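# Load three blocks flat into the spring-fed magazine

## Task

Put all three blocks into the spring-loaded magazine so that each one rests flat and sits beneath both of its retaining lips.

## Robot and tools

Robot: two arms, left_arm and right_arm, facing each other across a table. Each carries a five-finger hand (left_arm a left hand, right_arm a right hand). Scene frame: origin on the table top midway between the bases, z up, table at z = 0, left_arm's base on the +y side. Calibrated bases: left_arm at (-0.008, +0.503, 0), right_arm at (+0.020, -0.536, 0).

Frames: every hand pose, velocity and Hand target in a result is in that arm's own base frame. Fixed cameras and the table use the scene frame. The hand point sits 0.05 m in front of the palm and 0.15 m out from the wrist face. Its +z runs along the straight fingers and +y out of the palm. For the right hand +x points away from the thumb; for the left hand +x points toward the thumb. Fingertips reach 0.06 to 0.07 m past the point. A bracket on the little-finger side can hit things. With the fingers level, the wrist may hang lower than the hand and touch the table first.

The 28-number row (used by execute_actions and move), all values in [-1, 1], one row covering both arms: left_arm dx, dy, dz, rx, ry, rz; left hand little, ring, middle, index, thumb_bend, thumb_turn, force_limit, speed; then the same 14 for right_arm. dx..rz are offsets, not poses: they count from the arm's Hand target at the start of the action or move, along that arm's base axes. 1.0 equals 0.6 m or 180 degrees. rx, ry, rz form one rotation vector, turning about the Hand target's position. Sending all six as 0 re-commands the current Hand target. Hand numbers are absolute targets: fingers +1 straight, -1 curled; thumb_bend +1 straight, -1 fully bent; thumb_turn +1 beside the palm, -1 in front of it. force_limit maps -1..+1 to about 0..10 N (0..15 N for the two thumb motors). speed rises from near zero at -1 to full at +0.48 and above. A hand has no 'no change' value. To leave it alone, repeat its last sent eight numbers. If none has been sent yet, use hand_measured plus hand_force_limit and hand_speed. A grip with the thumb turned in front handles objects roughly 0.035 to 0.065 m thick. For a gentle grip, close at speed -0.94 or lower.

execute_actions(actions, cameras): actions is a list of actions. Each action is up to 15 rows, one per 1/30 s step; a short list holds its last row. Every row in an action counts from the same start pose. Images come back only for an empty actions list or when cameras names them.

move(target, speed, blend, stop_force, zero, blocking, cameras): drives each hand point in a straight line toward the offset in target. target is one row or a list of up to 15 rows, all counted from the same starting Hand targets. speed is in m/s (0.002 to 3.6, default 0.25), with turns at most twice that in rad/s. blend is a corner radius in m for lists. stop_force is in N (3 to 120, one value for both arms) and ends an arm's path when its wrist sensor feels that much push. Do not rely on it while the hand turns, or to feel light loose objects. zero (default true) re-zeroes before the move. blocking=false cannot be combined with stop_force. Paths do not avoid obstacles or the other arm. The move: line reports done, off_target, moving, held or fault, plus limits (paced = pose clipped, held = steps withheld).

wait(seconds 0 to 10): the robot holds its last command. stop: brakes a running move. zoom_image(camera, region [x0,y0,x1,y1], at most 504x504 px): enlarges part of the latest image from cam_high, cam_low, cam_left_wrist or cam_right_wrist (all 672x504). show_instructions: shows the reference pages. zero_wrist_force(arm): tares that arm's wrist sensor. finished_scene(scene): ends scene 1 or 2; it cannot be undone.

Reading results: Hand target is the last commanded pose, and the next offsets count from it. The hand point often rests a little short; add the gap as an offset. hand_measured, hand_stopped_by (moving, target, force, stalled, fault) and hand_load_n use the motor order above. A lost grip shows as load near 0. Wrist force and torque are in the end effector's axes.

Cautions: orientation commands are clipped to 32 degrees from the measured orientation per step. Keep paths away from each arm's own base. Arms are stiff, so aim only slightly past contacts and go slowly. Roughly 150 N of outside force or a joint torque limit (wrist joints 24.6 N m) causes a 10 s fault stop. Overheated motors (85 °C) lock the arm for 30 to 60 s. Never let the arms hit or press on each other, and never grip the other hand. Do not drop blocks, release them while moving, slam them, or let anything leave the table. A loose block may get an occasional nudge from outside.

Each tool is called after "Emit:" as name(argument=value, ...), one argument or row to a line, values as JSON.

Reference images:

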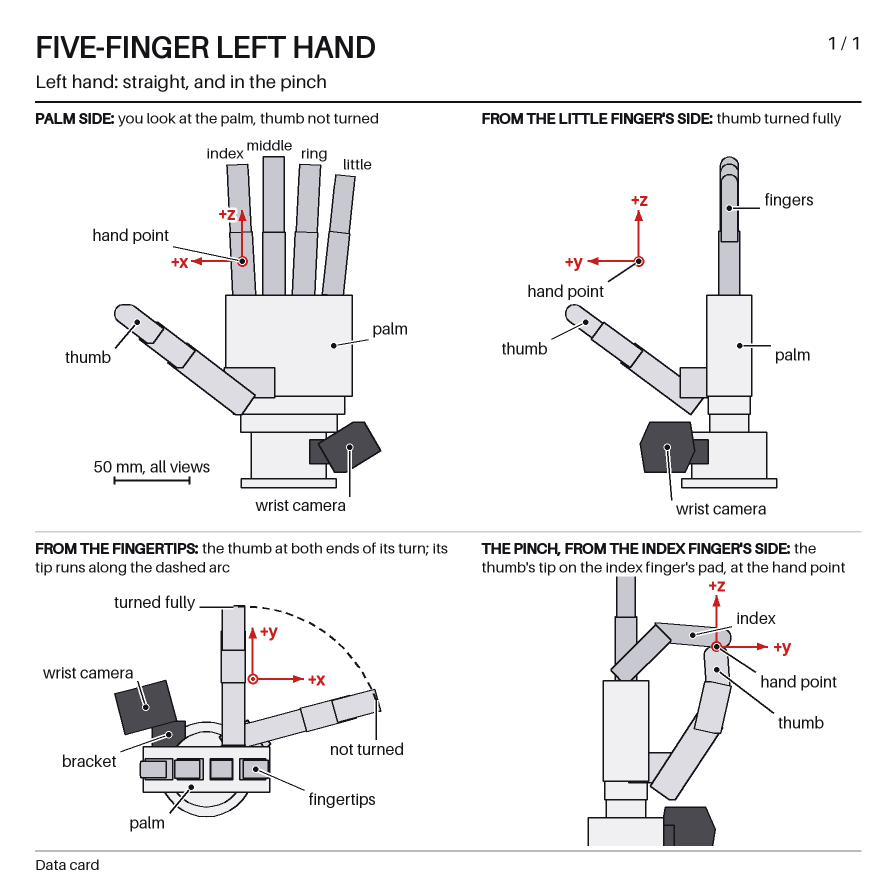

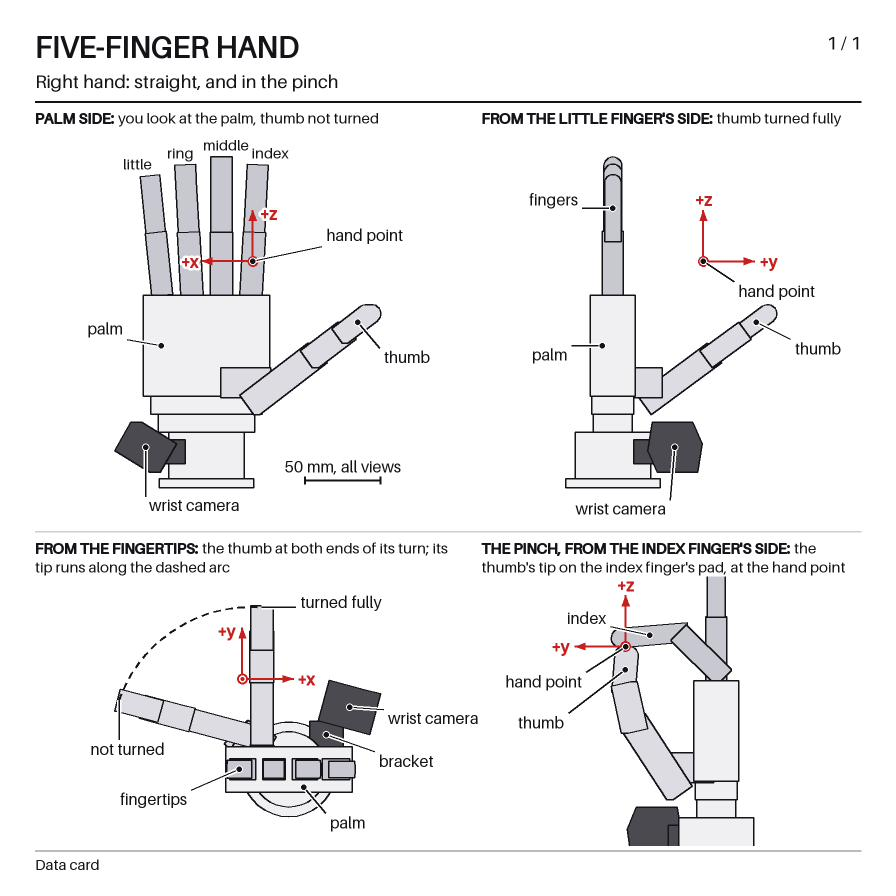

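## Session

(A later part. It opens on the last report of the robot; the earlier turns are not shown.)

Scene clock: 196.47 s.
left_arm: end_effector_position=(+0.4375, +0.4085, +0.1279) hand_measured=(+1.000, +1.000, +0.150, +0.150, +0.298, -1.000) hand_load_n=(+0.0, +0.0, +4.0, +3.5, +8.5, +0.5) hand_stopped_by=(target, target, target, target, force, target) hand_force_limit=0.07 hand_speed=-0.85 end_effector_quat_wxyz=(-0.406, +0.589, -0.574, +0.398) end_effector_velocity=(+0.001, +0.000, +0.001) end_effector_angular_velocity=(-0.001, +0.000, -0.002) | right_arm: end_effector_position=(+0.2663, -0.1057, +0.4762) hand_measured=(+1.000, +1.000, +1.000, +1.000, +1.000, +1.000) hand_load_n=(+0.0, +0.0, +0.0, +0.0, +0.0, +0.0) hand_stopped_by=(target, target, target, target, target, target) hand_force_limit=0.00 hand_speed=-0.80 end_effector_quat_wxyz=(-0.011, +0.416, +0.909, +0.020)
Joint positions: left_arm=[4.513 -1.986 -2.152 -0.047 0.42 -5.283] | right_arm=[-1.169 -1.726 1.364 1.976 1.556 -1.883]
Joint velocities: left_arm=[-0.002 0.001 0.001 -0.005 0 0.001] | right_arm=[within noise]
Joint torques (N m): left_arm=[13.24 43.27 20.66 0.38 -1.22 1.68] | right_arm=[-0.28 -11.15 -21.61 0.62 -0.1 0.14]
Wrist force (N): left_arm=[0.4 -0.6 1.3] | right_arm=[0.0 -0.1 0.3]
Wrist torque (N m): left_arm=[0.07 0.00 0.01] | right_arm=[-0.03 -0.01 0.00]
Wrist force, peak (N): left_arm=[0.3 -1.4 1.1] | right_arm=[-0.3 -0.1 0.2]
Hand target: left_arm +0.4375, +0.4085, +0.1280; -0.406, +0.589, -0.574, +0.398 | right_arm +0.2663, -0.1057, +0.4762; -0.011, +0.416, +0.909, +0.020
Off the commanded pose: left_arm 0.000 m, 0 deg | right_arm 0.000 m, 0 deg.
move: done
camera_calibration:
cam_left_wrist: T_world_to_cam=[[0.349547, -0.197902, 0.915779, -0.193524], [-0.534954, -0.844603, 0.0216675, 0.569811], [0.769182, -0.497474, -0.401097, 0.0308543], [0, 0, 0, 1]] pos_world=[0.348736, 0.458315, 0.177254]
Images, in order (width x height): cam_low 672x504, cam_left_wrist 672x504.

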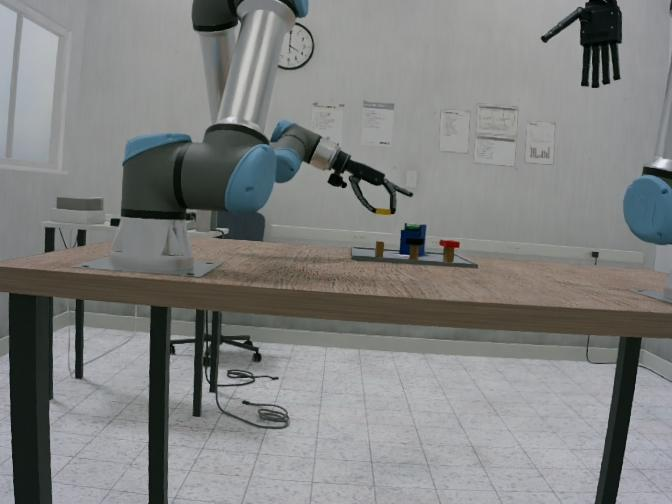

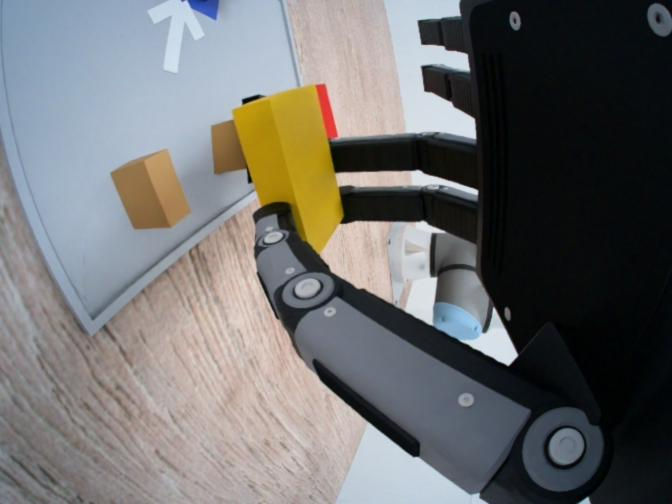

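Emit:
move(
  target=[0.1183,0.2042,0,0,0,-0.1456,1,1,0.15,0.15,0.1,-1,0.07,-0.85,0,0,0,0,0,0,1,1,1,1,1,1,0,-0.8],
  speed=0.15,
  cameras=["cam_high", "cam_low", "cam_left_wrist"],
)

Emit:
zoom_image(
  camera="cam_left_wrist",
  region=[130, 0, 410, 310],
)

Emit:
zoom_image(
  camera="cam_low",
  region=[360, 170, 460, 270],
)

Emit:
zoom_image(
  camera="cam_high",
  region=[320, 90, 400, 170],
)

Scene clock: 202.57 s.
left_arm: end_effector_position=(+0.5084, +0.5310, +0.1280) hand_measured=(+1.000, +1.000, +0.150, +0.150, +0.298, -1.000) hand_load_n=(+0.0, +0.0, +4.0, +3.5, +9.0, +0.5) hand_stopped_by=(target, target, target, target, force, target) hand_force_limit=0.07 hand_speed=-0.85 end_effector_quat_wxyz=(+0.305, -0.443, +0.693, -0.480) end_effector_velocity=(+0.000, +0.000, +0.001) end_effector_angular_velocity=(-0.002, +0.000, -0.001) | right_arm: end_effector_position=(+0.2663, -0.1057, +0.4762) hand_measured=(+1.000, +1.000, +1.000, +1.000, +1.000, +1.000) hand_load_n=(+0.0, +0.0, +0.0, +0.0, +0.0, +0.0) hand_stopped_by=(target, target, target, target, target, target) hand_force_limit=0.00 hand_speed=-0.80 end_effector_quat_wxyz=(-0.011, +0.416, +0.909, +0.020)
Joint positions: left_arm=[4.428 -2.269 -1.345 -1.478 0.39 -4.307] | right_arm=[-1.169 -1.726 1.364 1.976 1.556 -1.883]
Joint velocities: left_arm=[0 0 0.002 -0.006 0 0.002] | right_arm=[within noise]
Joint torques (N m): left_arm=[-12.99 32.51 27.48 -0.13 0.33 1.22] | right_arm=[0 -10.69 -21.19 0.63 -0.07 0.16]
Wrist force (N): left_arm=[0.3 -0.4 1.0] | right_arm=[0.0 -0.1 0.1]
Wrist torque (N m): left_arm=[0.10 0.00 -0.01] | right_arm=[-0.02 0.00 0.00]
Wrist force, peak (N): left_arm=[0.8 -0.6 1.6] | right_arm=[0.0 -0.2 0.4]
Hand target: left_arm +0.5084, +0.5310, +0.1280; +0.305, -0.443, +0.693, -0.480 | right_arm +0.2663, -0.1057, +0.4762; -0.011, +0.416, +0.909, +0.020
Off the commanded pose: left_arm 0.000 m, 0 deg | right_arm 0.000 m, 0 deg.
move: done
camera_calibration:
cam_left_wrist: T_world_to_cam=[[0.226411, -0.331925, 0.915731, -0.0604073], [-0.852814, -0.521762, 0.0217323, 0.701447], [0.47058, -0.785869, -0.401203, 0.342174], [0, 0, 0, 1]] pos_world=[0.45086, 0.614842, 0.177354]
Images, in order (width x height): cam_high 672x504, cam_low 672x504, cam_left_wrist 672x504.

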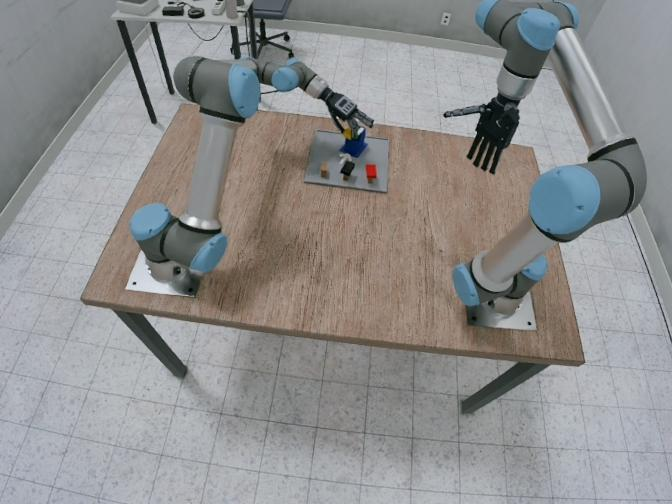

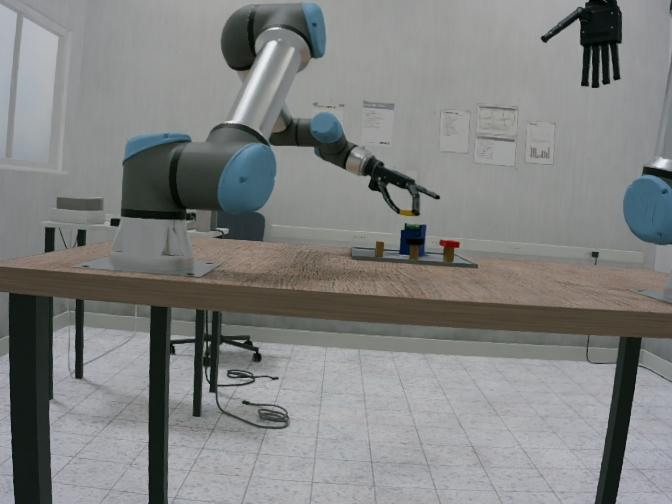

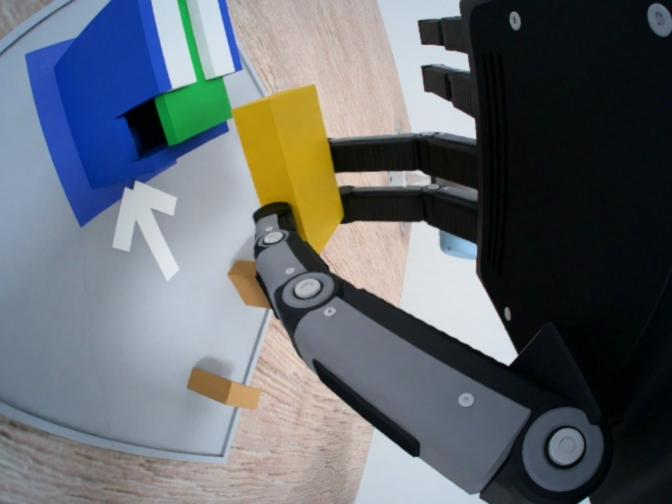

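Scaled by 1.626 from the camera's 672x504 image, which has a finer 960x720 frame.

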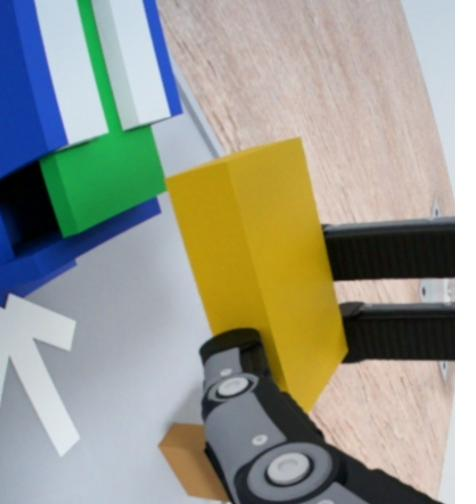

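Scaled by 5.040 from the camera's 672x504 image, which has a finer 960x720 frame.

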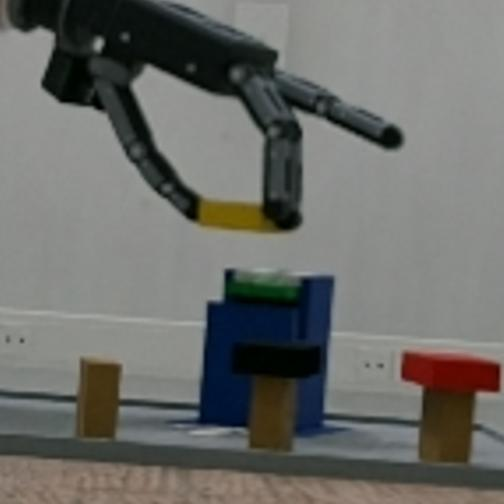

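Scaled by 6.300 from the camera's 672x504 image, which has a finer 960x720 frame.

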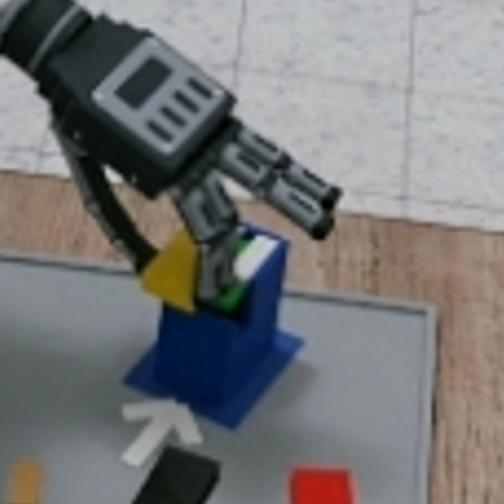

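Emit:
move(
  target=[
    [0.007,0.0151,0,0,0,0.006,1,1,0.15,0.15,0.1,-1,0.07,-0.85,0,0,0,0,0,0,1,1,1,1,1,1,0,-0.8],
    [0.007,0.0151,-0.035,0,0,0.006,1,1,0.15,0.15,0.1,-1,0.07,-0.85,0,0,0,0,0,0,1,1,1,1,1,1,0,-0.8],
  ],
  speed=0.06,
  cameras=["cam_high", "cam_low", "cam_left_wrist"],
)

Emit:
zoom_image(
  camera="cam_left_wrist",
  region=[130, 0, 410, 310],
)

Emit:
zoom_image(
  camera="cam_low",
  region=[360, 170, 460, 270],
)

Emit:
zoom_image(
  camera="cam_high",
  region=[320, 90, 400, 170],
)

Scene clock: 209.93 s.
left_arm: end_effector_position=(+0.5126, +0.5401, +0.1071) hand_measured=(+1.000, +1.000, +0.150, +0.150, +0.298, -1.000) hand_load_n=(+0.0, +0.0, +4.0, +3.5, +9.0, +0.0) hand_stopped_by=(target, target, target, target, force, target) hand_force_limit=0.07 hand_speed=-0.85 end_effector_quat_wxyz=(+0.310, -0.450, +0.689, -0.477) end_effector_velocity=(+0.001, +0.000, -0.002) end_effector_angular_velocity=(+0.001, +0.000, -0.001) | right_arm: end_effector_position=(+0.2663, -0.1057, +0.4762) hand_measured=(+1.000, +1.000, +1.000, +1.000, +1.000, +1.000) hand_load_n=(+0.0, +0.0, +0.0, +0.0, +0.0, +0.0) hand_stopped_by=(target, target, target, target, target, target) hand_force_limit=0.00 hand_speed=-0.80 end_effector_quat_wxyz=(-0.011, +0.416, +0.909, +0.020)
Joint positions: left_arm=[4.428 -2.307 -1.348 -1.394 0.383 -4.354] | right_arm=[-1.169 -1.726 1.364 1.976 1.556 -1.883]
Joint velocities: left_arm=[-0.001 -0.002 -0.001 0.005 0 -0.001] | right_arm=[within noise]
Joint torques (N m): left_arm=[-12.19 34.17 14.17 4.07 -2.89 -1.11] | right_arm=[-0.67 -11.41 -21.68 0.55 0.01 0.09]
Wrist force (N): left_arm=[0.5 -0.5 1.7] | right_arm=[-0.2 0.1 0.0]
Wrist torque (N m): left_arm=[0.03 -0.01 0.14] | right_arm=[0.01 0.02 -0.01]
Wrist force, peak (N): left_arm=[0.0 -0.3 1.9] | right_arm=[0.0 -0.2 0.4]
Hand target: left_arm +0.5126, +0.5401, +0.1070; +0.310, -0.450, +0.689, -0.477 | right_arm +0.2663, -0.1057, +0.4762; -0.011, +0.416, +0.909, +0.020
Off the commanded pose: left_arm 0.000 m, 0 deg | right_arm 0.000 m, 0 deg.
move: done
camera_calibration:
cam_left_wrist: T_world_to_cam=[[0.232457, -0.327594, 0.915776, -0.0447177], [-0.843044, -0.537405, 0.0217533, 0.71363], [0.485016, -0.777096, -0.401099, 0.326919], [0, 0, 0, 1]] pos_world=[0.453456, 0.622907, 0.156555]
Images, in order (width x height): cam_high 672x504, cam_low 672x504, cam_left_wrist 672x504.

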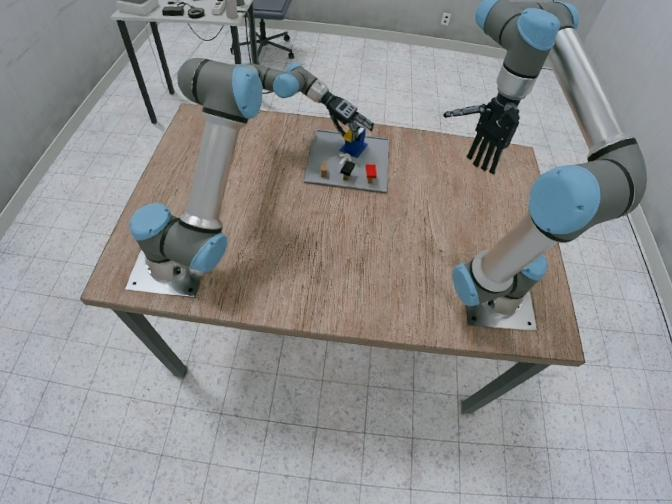

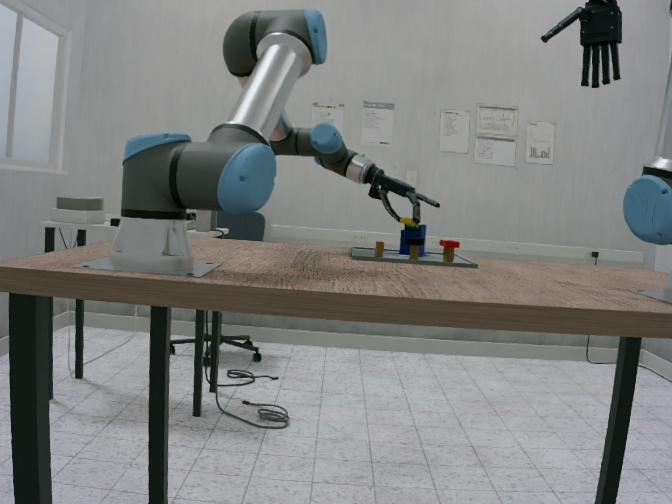

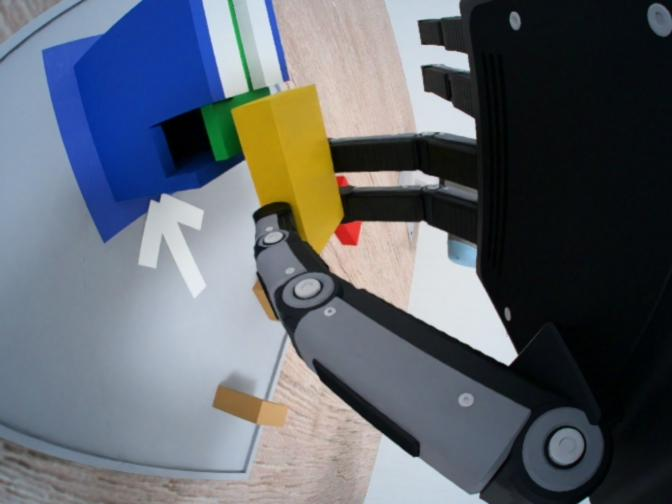

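Scaled by 1.626 from the camera's 672x504 image, which has a finer 960x720 frame.

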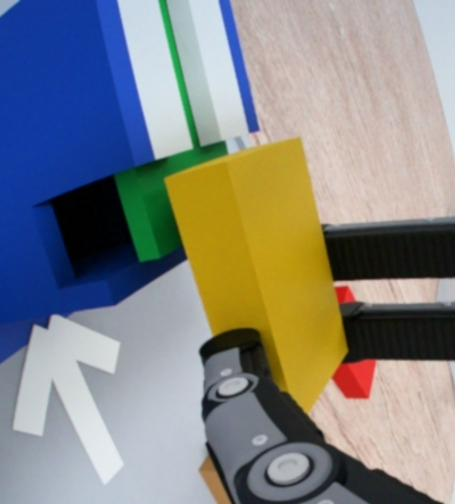

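Scaled by 5.040 from the camera's 672x504 image, which has a finer 960x720 frame.

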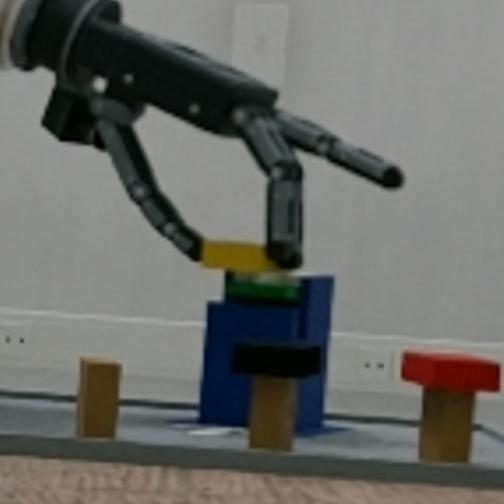

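Scaled by 6.300 from the camera's 672x504 image, which has a finer 960x720 frame.

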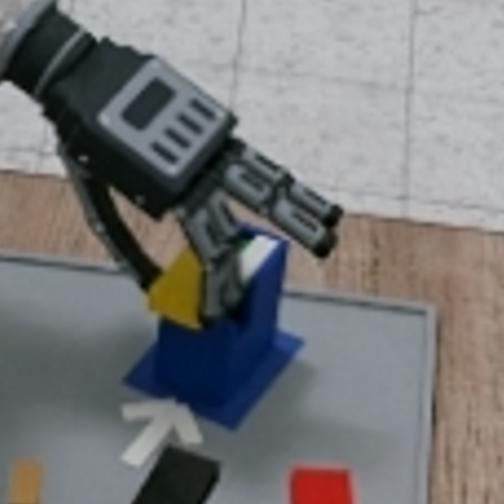

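Emit:
move(
  target=[0.001,-0.0005,-0.045,0,0,0,1,1,0.15,0.15,0.1,-1,0.07,-0.85,0,0,0,0,0,0,1,1,1,1,1,1,0,-0.8],
  speed=0.012,
  stop_force=3,
  cameras=["cam_low", "cam_left_wrist"],
)

Emit:
zoom_image(
  camera="cam_left_wrist",
  region=[130, 0, 410, 310],
)

Emit:
zoom_image(
  camera="cam_low",
  region=[360, 170, 460, 270],
)

Scene clock: 214.10 s.
left_arm: end_effector_position=(+0.5128, +0.5400, +0.0989) hand_measured=(+1.000, +1.000, +0.150, +0.150, +0.298, -1.000) hand_load_n=(+0.0, +0.0, +4.0, +3.0, +8.5, +0.0) hand_stopped_by=(target, target, target, target, force, target) hand_force_limit=0.07 hand_speed=-0.85 end_effector_quat_wxyz=(+0.310, -0.450, +0.689, -0.477) | right_arm: end_effector_position=(+0.2663, -0.1057, +0.4762) hand_measured=(+1.000, +1.000, +1.000, +1.000, +1.000, +1.000) hand_load_n=(+0.0, +0.0, +0.0, +0.0, +0.0, +0.0) hand_stopped_by=(target, target, target, target, target, target) hand_force_limit=0.00 hand_speed=-0.80 end_effector_quat_wxyz=(-0.011, +0.416, +0.909, +0.020)
Joint positions: left_arm=[4.427 -2.317 -1.354 -1.377 0.383 -4.355] | right_arm=[-1.169 -1.726 1.364 1.976 1.556 -1.883]
Joint torques (N m): left_arm=[-8.09 57.53 26.37 0.2 -2.22 0.66] | right_arm=[-0.42 -11.11 -21.81 0.66 -0.11 0.11]
Wrist force (N): left_arm=[0.3 -0.2 1.3] | right_arm=[-0.1 0.1 0.2]
Wrist torque (N m): left_arm=[0.12 0.00 0.11] | right_arm=[0.00 0.00 0.00]
Wrist force, peak (N): left_arm=[1.6 -3.5 0.4] | right_arm=[0.1 -0.1 0.4]
Hand target: left_arm +0.5128, +0.5400, +0.0989; +0.310, -0.450, +0.689, -0.477 (not the last commanded pose) | right_arm +0.2663, -0.1057, +0.4762; -0.011, +0.416, +0.909, +0.020
Off the commanded pose: left_arm 0.019 m, 0 deg | right_arm 0.000 m, 0 deg.
move: contact (left_arm)
camera_calibration:
cam_left_wrist: T_world_to_cam=[[0.232386, -0.327539, 0.915814, -0.0372954], [-0.843052, -0.537393, 0.0217259, 0.713924], [0.485036, -0.777128, -0.401015, 0.323454], [0, 0, 0, 1]] pos_world=[0.453655, 0.622807, 0.148355]
Images, in order (width x height): cam_low 672x504, cam_left_wrist 672x504.

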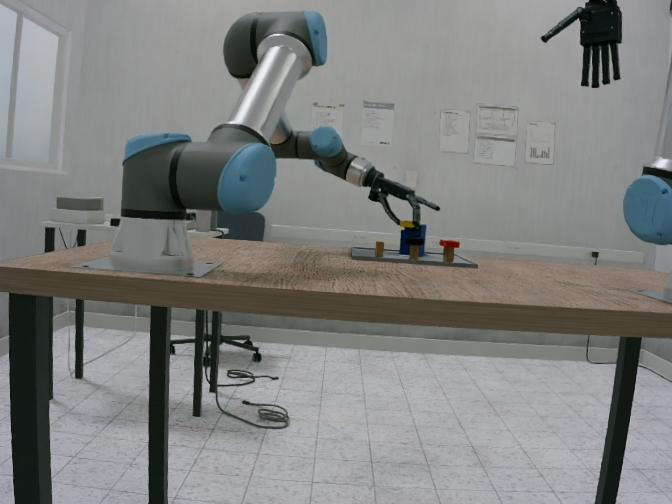

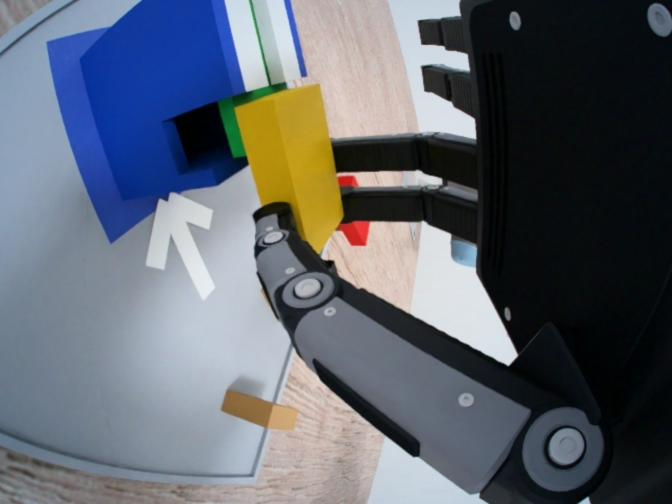

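Scaled by 1.626 from the camera's 672x504 image, which has a finer 960x720 frame.

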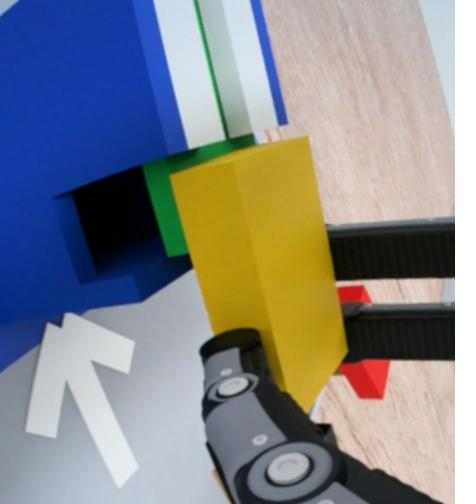

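Scaled by 5.040 from the camera's 672x504 image, which has a finer 960x720 frame.

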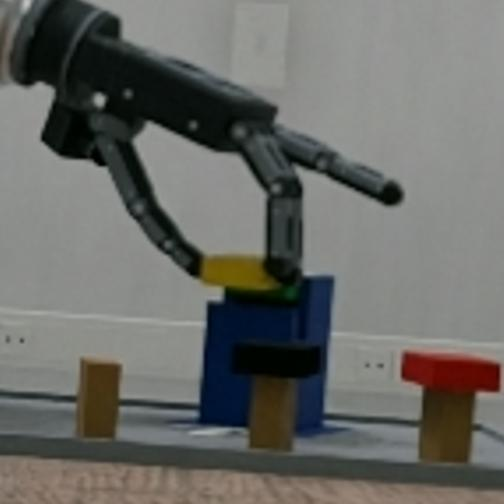

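Emit:
move(
  target=[0,0,0.01,-0.0201,0.0093,0,1,1,0.15,0.15,0.0,-1,0.65,-0.88,0,0,0,0,0,0,1,1,1,1,1,1,0,-0.8],
  speed=0.05,
)

Emit:
move(
  target=[0,0,-0.018,0,0,0,1,1,0.15,0.15,0.0,-1,0.65,-0.88,0,0,0,0,0,0,1,1,1,1,1,1,0,-0.8],
  speed=0.03,
  cameras=["cam_low", "cam_left_wrist"],
)

Emit:
zoom_image(
  camera="cam_left_wrist",
  region=[130, 0, 410, 310],
)

Emit:
zoom_image(
  camera="cam_low",
  region=[360, 170, 460, 270],
)

Scene clock: 217.83 s.
left_arm: end_effector_position=(+0.5128, +0.5400, +0.1049) hand_measured=(+1.000, +1.000, +0.150, +0.150, +0.282, -1.000) hand_load_n=(+0.0, +0.0, +6.0, +5.0, +12.5, +0.0) hand_stopped_by=(target, target, target, target, force, target) hand_force_limit=0.65 hand_speed=-0.88 end_effector_quat_wxyz=(+0.285, -0.466, +0.678, -0.492) end_effector_velocity=(-0.001, +0.000, +0.001) end_effector_angular_velocity=(-0.002, +0.001, +0.001) | right_arm: end_effector_position=(+0.2663, -0.1057, +0.4762) hand_measured=(+1.000, +1.000, +1.000, +1.000, +1.000, +1.000) hand_load_n=(+0.0, +0.0, +0.0, +0.0, +0.0, +0.5) hand_stopped_by=(target, target, target, target, target, target) hand_force_limit=0.00 hand_speed=-0.80 end_effector_quat_wxyz=(-0.011, +0.416, +0.909, +0.020)
Joint positions: left_arm=[4.425 -2.332 -1.301 -1.47 0.391 -4.37] | right_arm=[-1.169 -1.726 1.364 1.976 1.556 -1.883]
Joint velocities: left_arm=[0.001 0 0.002 -0.005 0 0.001] | right_arm=[within noise]
Joint torques (N m): left_arm=[-12.24 36.47 26.65 0.59 0.4 1.31] | right_arm=[0.05 -11.16 -21.64 0.59 -0.12 0.11]
Wrist force (N): left_arm=[0.7 -1.0 1.3] | right_arm=[0.1 -0.2 0.1]
Wrist torque (N m): left_arm=[0.00 -0.02 0.15] | right_arm=[-0.04 -0.02 0.00]
Wrist force, peak (N): left_arm=[0.5 -0.8 1.6] | right_arm=[-0.2 -0.2 0.4]
Hand target: left_arm +0.5128, +0.5400, +0.1049; +0.285, -0.466, +0.678, -0.492 | right_arm +0.2663, -0.1057, +0.4762; -0.011, +0.416, +0.909, +0.020
Off the commanded pose: left_arm 0.000 m, 0 deg | right_arm 0.000 m, 0 deg.
move: done

Scene clock: 218.70 s.
left_arm: end_effector_position=(+0.5128, +0.5400, +0.0943) hand_measured=(+1.000, +1.000, +0.150, +0.150, +0.282, -1.000) hand_load_n=(+0.0, +0.0, +5.5, +5.0, +12.5, +0.0) hand_stopped_by=(target, target, target, target, force, target) hand_force_limit=0.65 hand_speed=-0.88 end_effector_quat_wxyz=(+0.285, -0.466, +0.678, -0.492) end_effector_velocity=(-0.001, +0.000, -0.002) end_effector_angular_velocity=(+0.000, +0.001, +0.001) | right_arm: end_effector_position=(+0.2663, -0.1057, +0.4762) hand_measured=(+1.000, +1.000, +1.000, +1.000, +1.000, +1.000) hand_load_n=(+0.0, +0.0, +0.0, +0.0, +0.0, +0.0) hand_stopped_by=(target, target, target, target, target, target) hand_force_limit=0.00 hand_speed=-0.80 end_effector_quat_wxyz=(-0.011, +0.416, +0.909, +0.020)
Joint positions: left_arm=[4.425 -2.345 -1.308 -1.451 0.391 -4.369] | right_arm=[-1.169 -1.726 1.364 1.976 1.556 -1.883]
Joint velocities: left_arm=[0.001 -0.002 -0.002 0.005 0.001 -0.001] | right_arm=[within noise]
Joint torques (N m): left_arm=[-9.92 33.64 11.85 3.77 0.53 -0.73] | right_arm=[-0.58 -11.32 -21.7 0.61 -0.02 0.13]
Wrist force (N): left_arm=[2.8 -4.1 -0.3] | right_arm=[0.0 -0.1 0.1]
Wrist torque (N m): left_arm=[0.07 0.00 0.18] | right_arm=[-0.01 0.00 0.00]
Wrist force, peak (N): left_arm=[2.5 -4.5 -0.3] | right_arm=[-0.1 -0.2 0.3]
Hand target: left_arm +0.5128, +0.5400, +0.0941; +0.285, -0.466, +0.678, -0.492 | right_arm +0.2663, -0.1057, +0.4762; -0.011, +0.416, +0.909, +0.020
Off the commanded pose: left_arm 0.000 m, 0 deg | right_arm 0.000 m, 0 deg.
move: done
camera_calibration:
cam_left_wrist: T_world_to_cam=[[0.259211, -0.269412, 0.927484, -0.0793298], [-0.841607, -0.534123, 0.0800603, 0.705962], [0.473822, -0.80133, -0.36519, 0.33701], [0, 0, 0, 1]] pos_world=[0.455023, 0.625755, 0.140131]
Images, in order (width x height): cam_low 672x504, cam_left_wrist 672x504.

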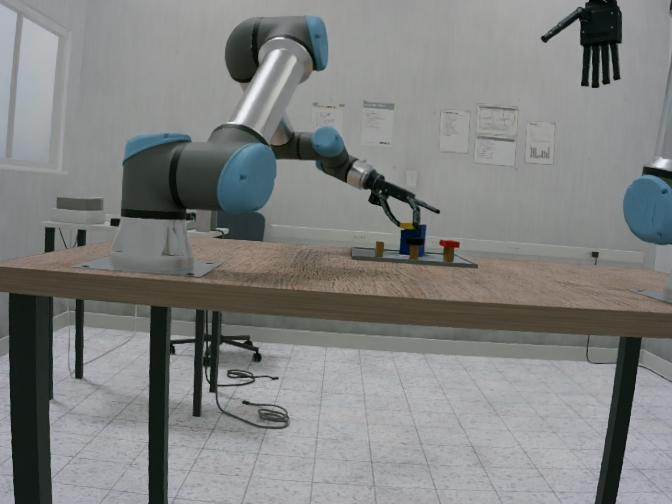

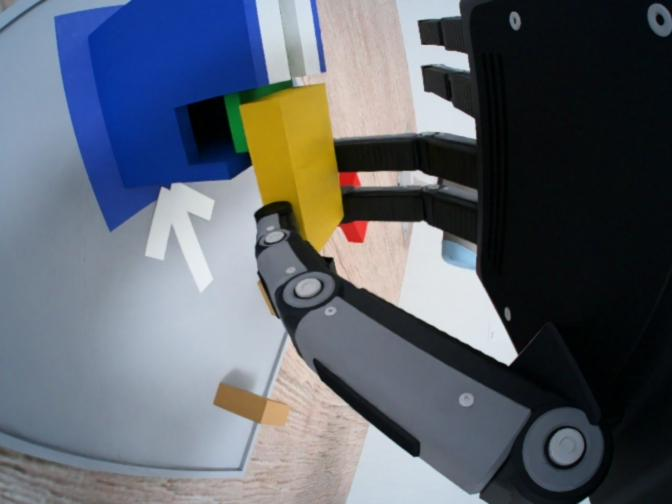

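Scaled by 1.626 from the camera's 672x504 image, which has a finer 960x720 frame.

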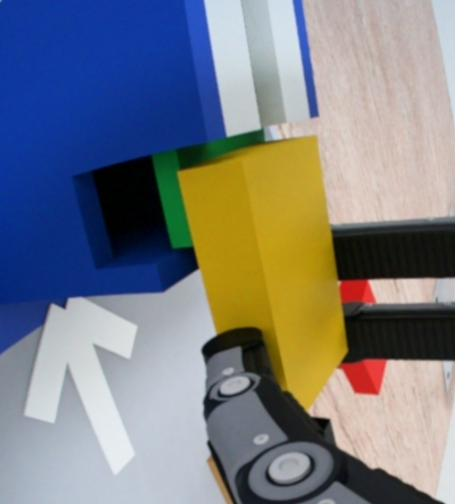

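Scaled by 5.040 from the camera's 672x504 image, which has a finer 960x720 frame.

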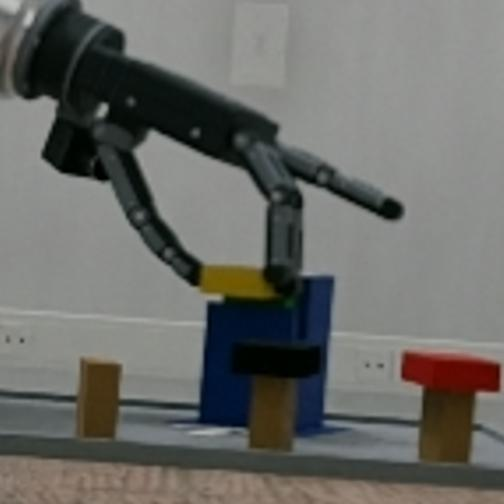

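Emit:
move(
  target=[
    [0,0,0.04,0,0,0,1,1,0.15,0.15,0.0,-1,0.65,-0.88,0,0,0,0,0,0,1,1,1,1,1,1,0,-0.8],
    [0.0294,0.0635,0.04,0.0201,-0.0093,0,1,1,0.15,0.15,0.0,-1,0.65,-0.88,0,0,0,0,0,0,1,1,1,1,1,1,0,-0.8],
  ],
  speed=0.08,
  blend=[0.005,0],
)

Emit:
move(
  target=[0,0,-0.04,0,0,0,1,1,0.15,0.15,0.0,-1,0.65,-0.88,0,0,0,0,0,0,1,1,1,1,1,1,0,-0.8],
  speed=0.015,
  stop_force=4,
  cameras=["cam_high", "cam_low", "cam_left_wrist"],
)

Emit:
zoom_image(
  camera="cam_left_wrist",
  region=[130, 0, 410, 310],
)

Emit:
zoom_image(
  camera="cam_low",
  region=[360, 170, 460, 270],
)

Emit:
zoom_image(
  camera="cam_high",
  region=[320, 90, 400, 170],
)

Scene clock: 224.87 s.
left_arm: end_effector_position=(+0.5304, +0.5780, +0.1181) hand_measured=(+1.000, +1.000, +0.150, +0.150, +0.282, -1.000) hand_load_n=(+0.0, +0.0, +5.5, +5.0, +12.5, +0.0) hand_stopped_by=(target, target, target, target, force, target) hand_force_limit=0.65 hand_speed=-0.88 end_effector_quat_wxyz=(+0.310, -0.450, +0.689, -0.477) end_effector_velocity=(-0.001, +0.002, +0.000) end_effector_angular_velocity=(+0.001, +0.000, +0.002) | right_arm: end_effector_position=(+0.2663, -0.1057, +0.4762) hand_measured=(+1.000, +1.000, +1.000, +1.000, +1.000, +1.000) hand_load_n=(+0.0, +0.0, +0.0, +0.0, -0.5, +0.0) hand_stopped_by=(target, target, target, target, target, target) hand_force_limit=0.00 hand_speed=-0.80 end_effector_quat_wxyz=(-0.011, +0.416, +0.909, +0.020)
Joint positions: left_arm=[4.419 -2.39 -1.17 -1.47 0.38 -4.376] | right_arm=[-1.169 -1.726 1.364 1.976 1.556 -1.883]
Joint velocities: left_arm=[0.002 -0.003 0.005 -0.001 0 0] | right_arm=[within noise]
Joint torques (N m): left_arm=[-12.05 38.41 27.43 3.28 -3.02 -1.19] | right_arm=[-0.26 -11.19 -21.92 0.53 -0.08 0.16]
Wrist force (N): left_arm=[0.4 -0.6 1.0] | right_arm=[-0.1 -0.2 0.2]
Wrist torque (N m): left_arm=[0.06 0.00 0.14] | right_arm=[-0.04 0.00 -0.01]
Wrist force, peak (N): left_arm=[3.1 -4.5 -0.4] | right_arm=[-0.1 -0.3 0.5]
Hand target: left_arm +0.5305, +0.5781, +0.1181; +0.310, -0.450, +0.689, -0.477 | right_arm +0.2663, -0.1057, +0.4762; -0.011, +0.416, +0.909, +0.020
Off the commanded pose: left_arm 0.000 m, 0 deg | right_arm 0.000 m, 0 deg.
move: done

Scene clock: 227.03 s.
left_arm: end_effector_position=(+0.5304, +0.5781, +0.1054) hand_measured=(+1.000, +1.000, +0.150, +0.150, +0.282, -1.000) hand_load_n=(+0.0, +0.0, +5.5, +4.5, +12.0, +0.0) hand_stopped_by=(target, target, target, target, force, target) hand_force_limit=0.65 hand_speed=-0.88 end_effector_quat_wxyz=(+0.310, -0.449, +0.689, -0.477) | right_arm: end_effector_position=(+0.2663, -0.1057, +0.4762) hand_measured=(+1.000, +1.000, +1.000, +1.000, +1.000, +1.000) hand_load_n=(+0.0, +0.0, +0.0, +0.0, +0.0, +0.0) hand_stopped_by=(target, target, target, target, target, target) hand_force_limit=0.00 hand_speed=-0.80 end_effector_quat_wxyz=(-0.011, +0.416, +0.909, +0.020)
Joint positions: left_arm=[4.419 -2.404 -1.179 -1.446 0.38 -4.376] | right_arm=[-1.169 -1.726 1.364 1.976 1.556 -1.883]
Joint torques (N m): left_arm=[-12.93 60.51 27.01 0.31 0.06 0.47] | right_arm=[-0.09 -11.66 -21.92 0.61 -0.04 0.08]
Wrist force (N): left_arm=[0.0 -1.3 0.8] | right_arm=[0.1 0.1 0.1]
Wrist torque (N m): left_arm=[0.06 0.00 0.16] | right_arm=[0.01 -0.02 0.01]
Wrist force, peak (N): left_arm=[0.2 -9.7 -7.0] | right_arm=[0.1 -0.2 0.3]
Hand target: left_arm +0.5304, +0.5781, +0.1054; +0.310, -0.449, +0.689, -0.477 (not the last commanded pose) | right_arm +0.2663, -0.1057, +0.4762; -0.011, +0.416, +0.909, +0.020
Off the commanded pose: left_arm 0.011 m, 0 deg | right_arm 0.000 m, 0 deg.
move: contact (left_arm)
camera_calibration:
cam_left_wrist: T_world_to_cam=[[0.232386, -0.327539, 0.915814, -0.0347674], [-0.843052, -0.537393, 0.0217259, 0.749097], [0.485036, -0.777128, -0.401015, 0.347093], [0, 0, 0, 1]] pos_world=[0.471255, 0.660907, 0.154755]
Images, in order (width x height): cam_high 672x504, cam_low 672x504, cam_left_wrist 672x504.

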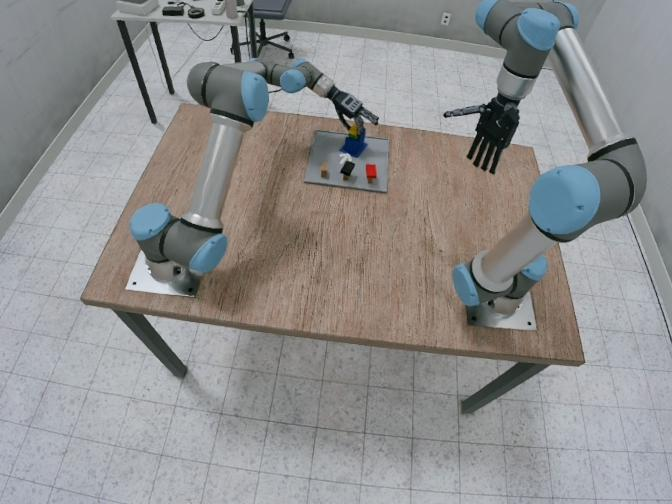

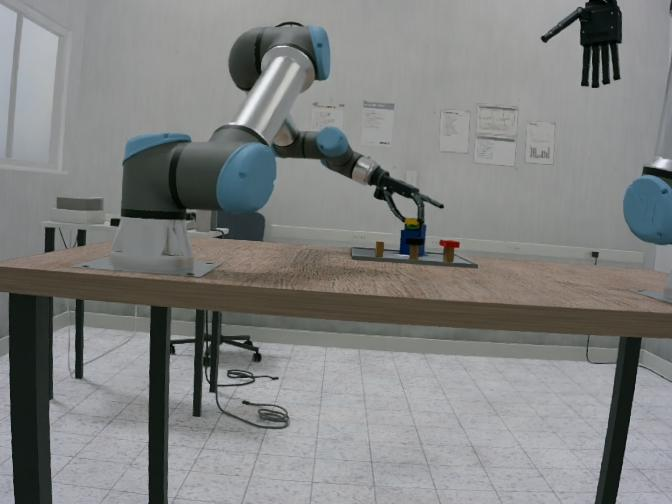

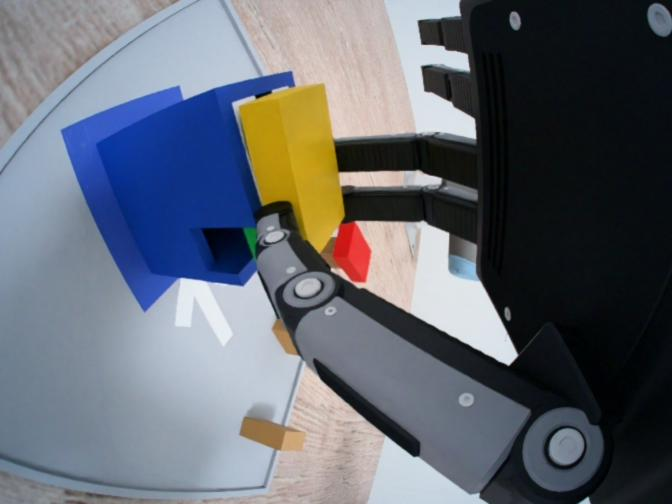

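Scaled by 1.626 from the camera's 672x504 image, which has a finer 960x720 frame.

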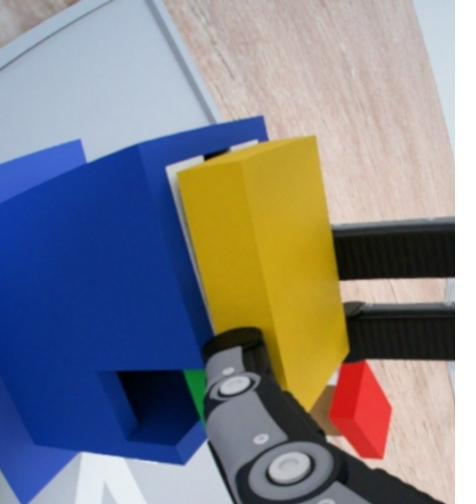

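Scaled by 5.040 from the camera's 672x504 image, which has a finer 960x720 frame.

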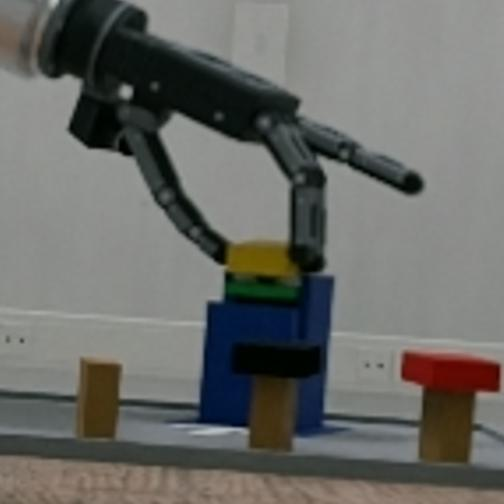

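Scaled by 6.300 from the camera's 672x504 image, which has a finer 960x720 frame.

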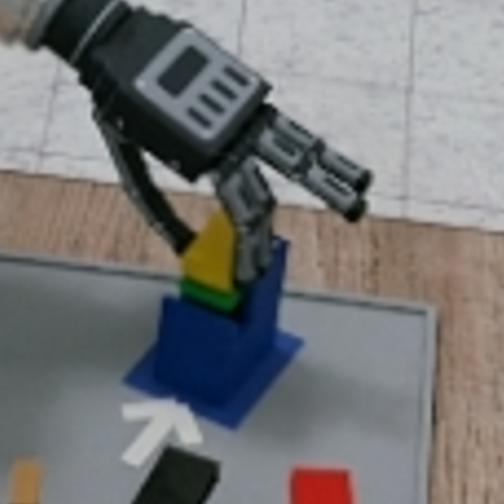

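Emit:
move(
  target=[0,0,0.0017,-0.0201,0.0093,0,1,1,0.15,0.15,0.0,-1,0.65,-0.88,0,0,0,0,0,0,1,1,1,1,1,1,0,-0.8],
  speed=0.05,
  cameras=["cam_low", "cam_left_wrist"],
)

Emit:
zoom_image(
  camera="cam_left_wrist",
  region=[130, 0, 410, 310],
)

Emit:
zoom_image(
  camera="cam_low",
  region=[360, 170, 460, 270],
)

Scene clock: 229.37 s.
left_arm: end_effector_position=(+0.5304, +0.5781, +0.1064) hand_measured=(+1.000, +1.000, +0.150, +0.150, +0.282, -1.000) hand_load_n=(+0.0, +0.0, +6.0, +5.0, +11.5, -0.5) hand_stopped_by=(target, target, target, target, force, target) hand_force_limit=0.65 hand_speed=-0.88 end_effector_quat_wxyz=(+0.285, -0.466, +0.678, -0.492) | right_arm: end_effector_position=(+0.2663, -0.1057, +0.4762) hand_measured=(+1.000, +1.000, +1.000, +1.000, +1.000, +1.000) hand_load_n=(+0.0, +0.0, +0.0, +0.0, +0.0, +0.0) hand_stopped_by=(target, target, target, target, target, target) hand_force_limit=0.00 hand_speed=-0.80 end_effector_quat_wxyz=(-0.011, +0.416, +0.909, +0.020)
Joint positions: left_arm=[4.418 -2.427 -1.123 -1.535 0.388 -4.389] | right_arm=[-1.169 -1.726 1.364 1.976 1.556 -1.883]
Joint torques (N m): left_arm=[-13.1 37.45 28.39 -0.14 0.62 0.84] | right_arm=[0.3 -11.33 -21.86 0.6 -0.05 0.07]
Wrist force (N): left_arm=[0.0 -2.1 0.2] | right_arm=[-0.2 -0.1 0.0]
Wrist torque (N m): left_arm=[0.00 -0.05 0.21] | right_arm=[-0.01 0.02 -0.01]
Wrist force, peak (N): left_arm=[0.0 -2.1 0.2] | right_arm=[0.1 0.0 0.4]
Hand target: left_arm +0.5304, +0.5781, +0.1064; +0.285, -0.466, +0.678, -0.492 | right_arm +0.2663, -0.1057, +0.4762; -0.011, +0.416, +0.909, +0.020
Off the commanded pose: left_arm 0.000 m, 0 deg | right_arm 0.000 m, 0 deg.
move: done
camera_calibration:
cam_left_wrist: T_world_to_cam=[[0.259199, -0.269523, 0.927455, -0.0846992], [-0.841555, -0.534222, 0.0799449, 0.740307], [0.47392, -0.801227, -0.365288, 0.363436], [0, 0, 0, 1]] pos_world=[0.472724, 0.663854, 0.15213]
Images, in order (width x height): cam_low 672x504, cam_left_wrist 672x504.

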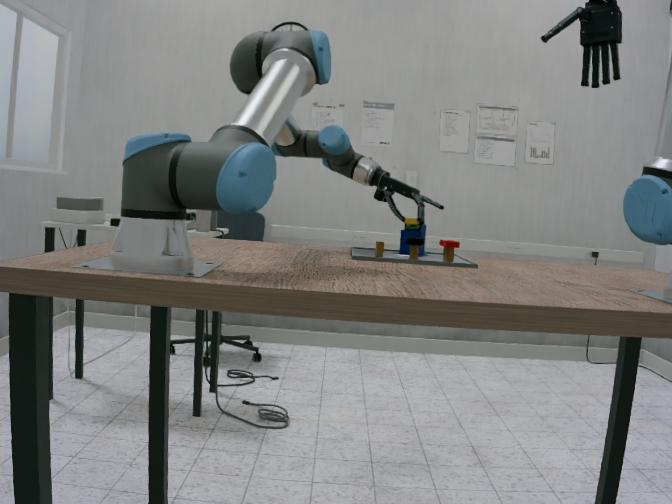

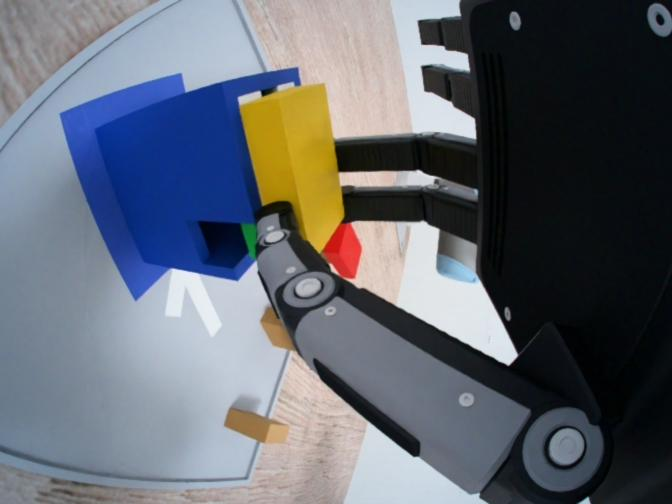

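Scaled by 1.626 from the camera's 672x504 image, which has a finer 960x720 frame.

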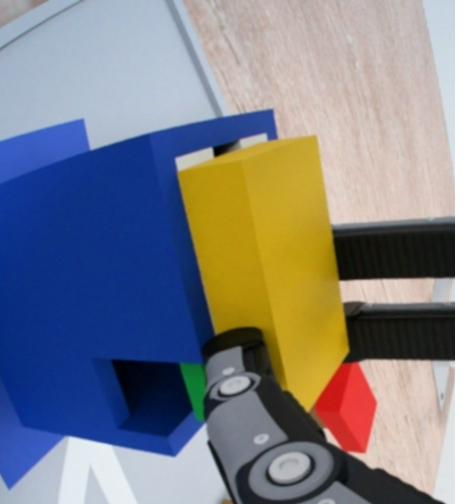

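Scaled by 5.040 from the camera's 672x504 image, which has a finer 960x720 frame.

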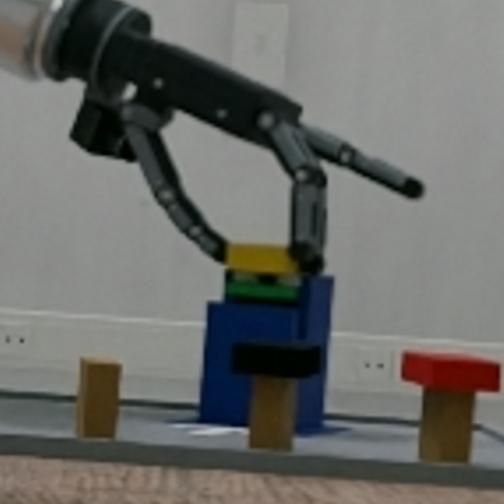

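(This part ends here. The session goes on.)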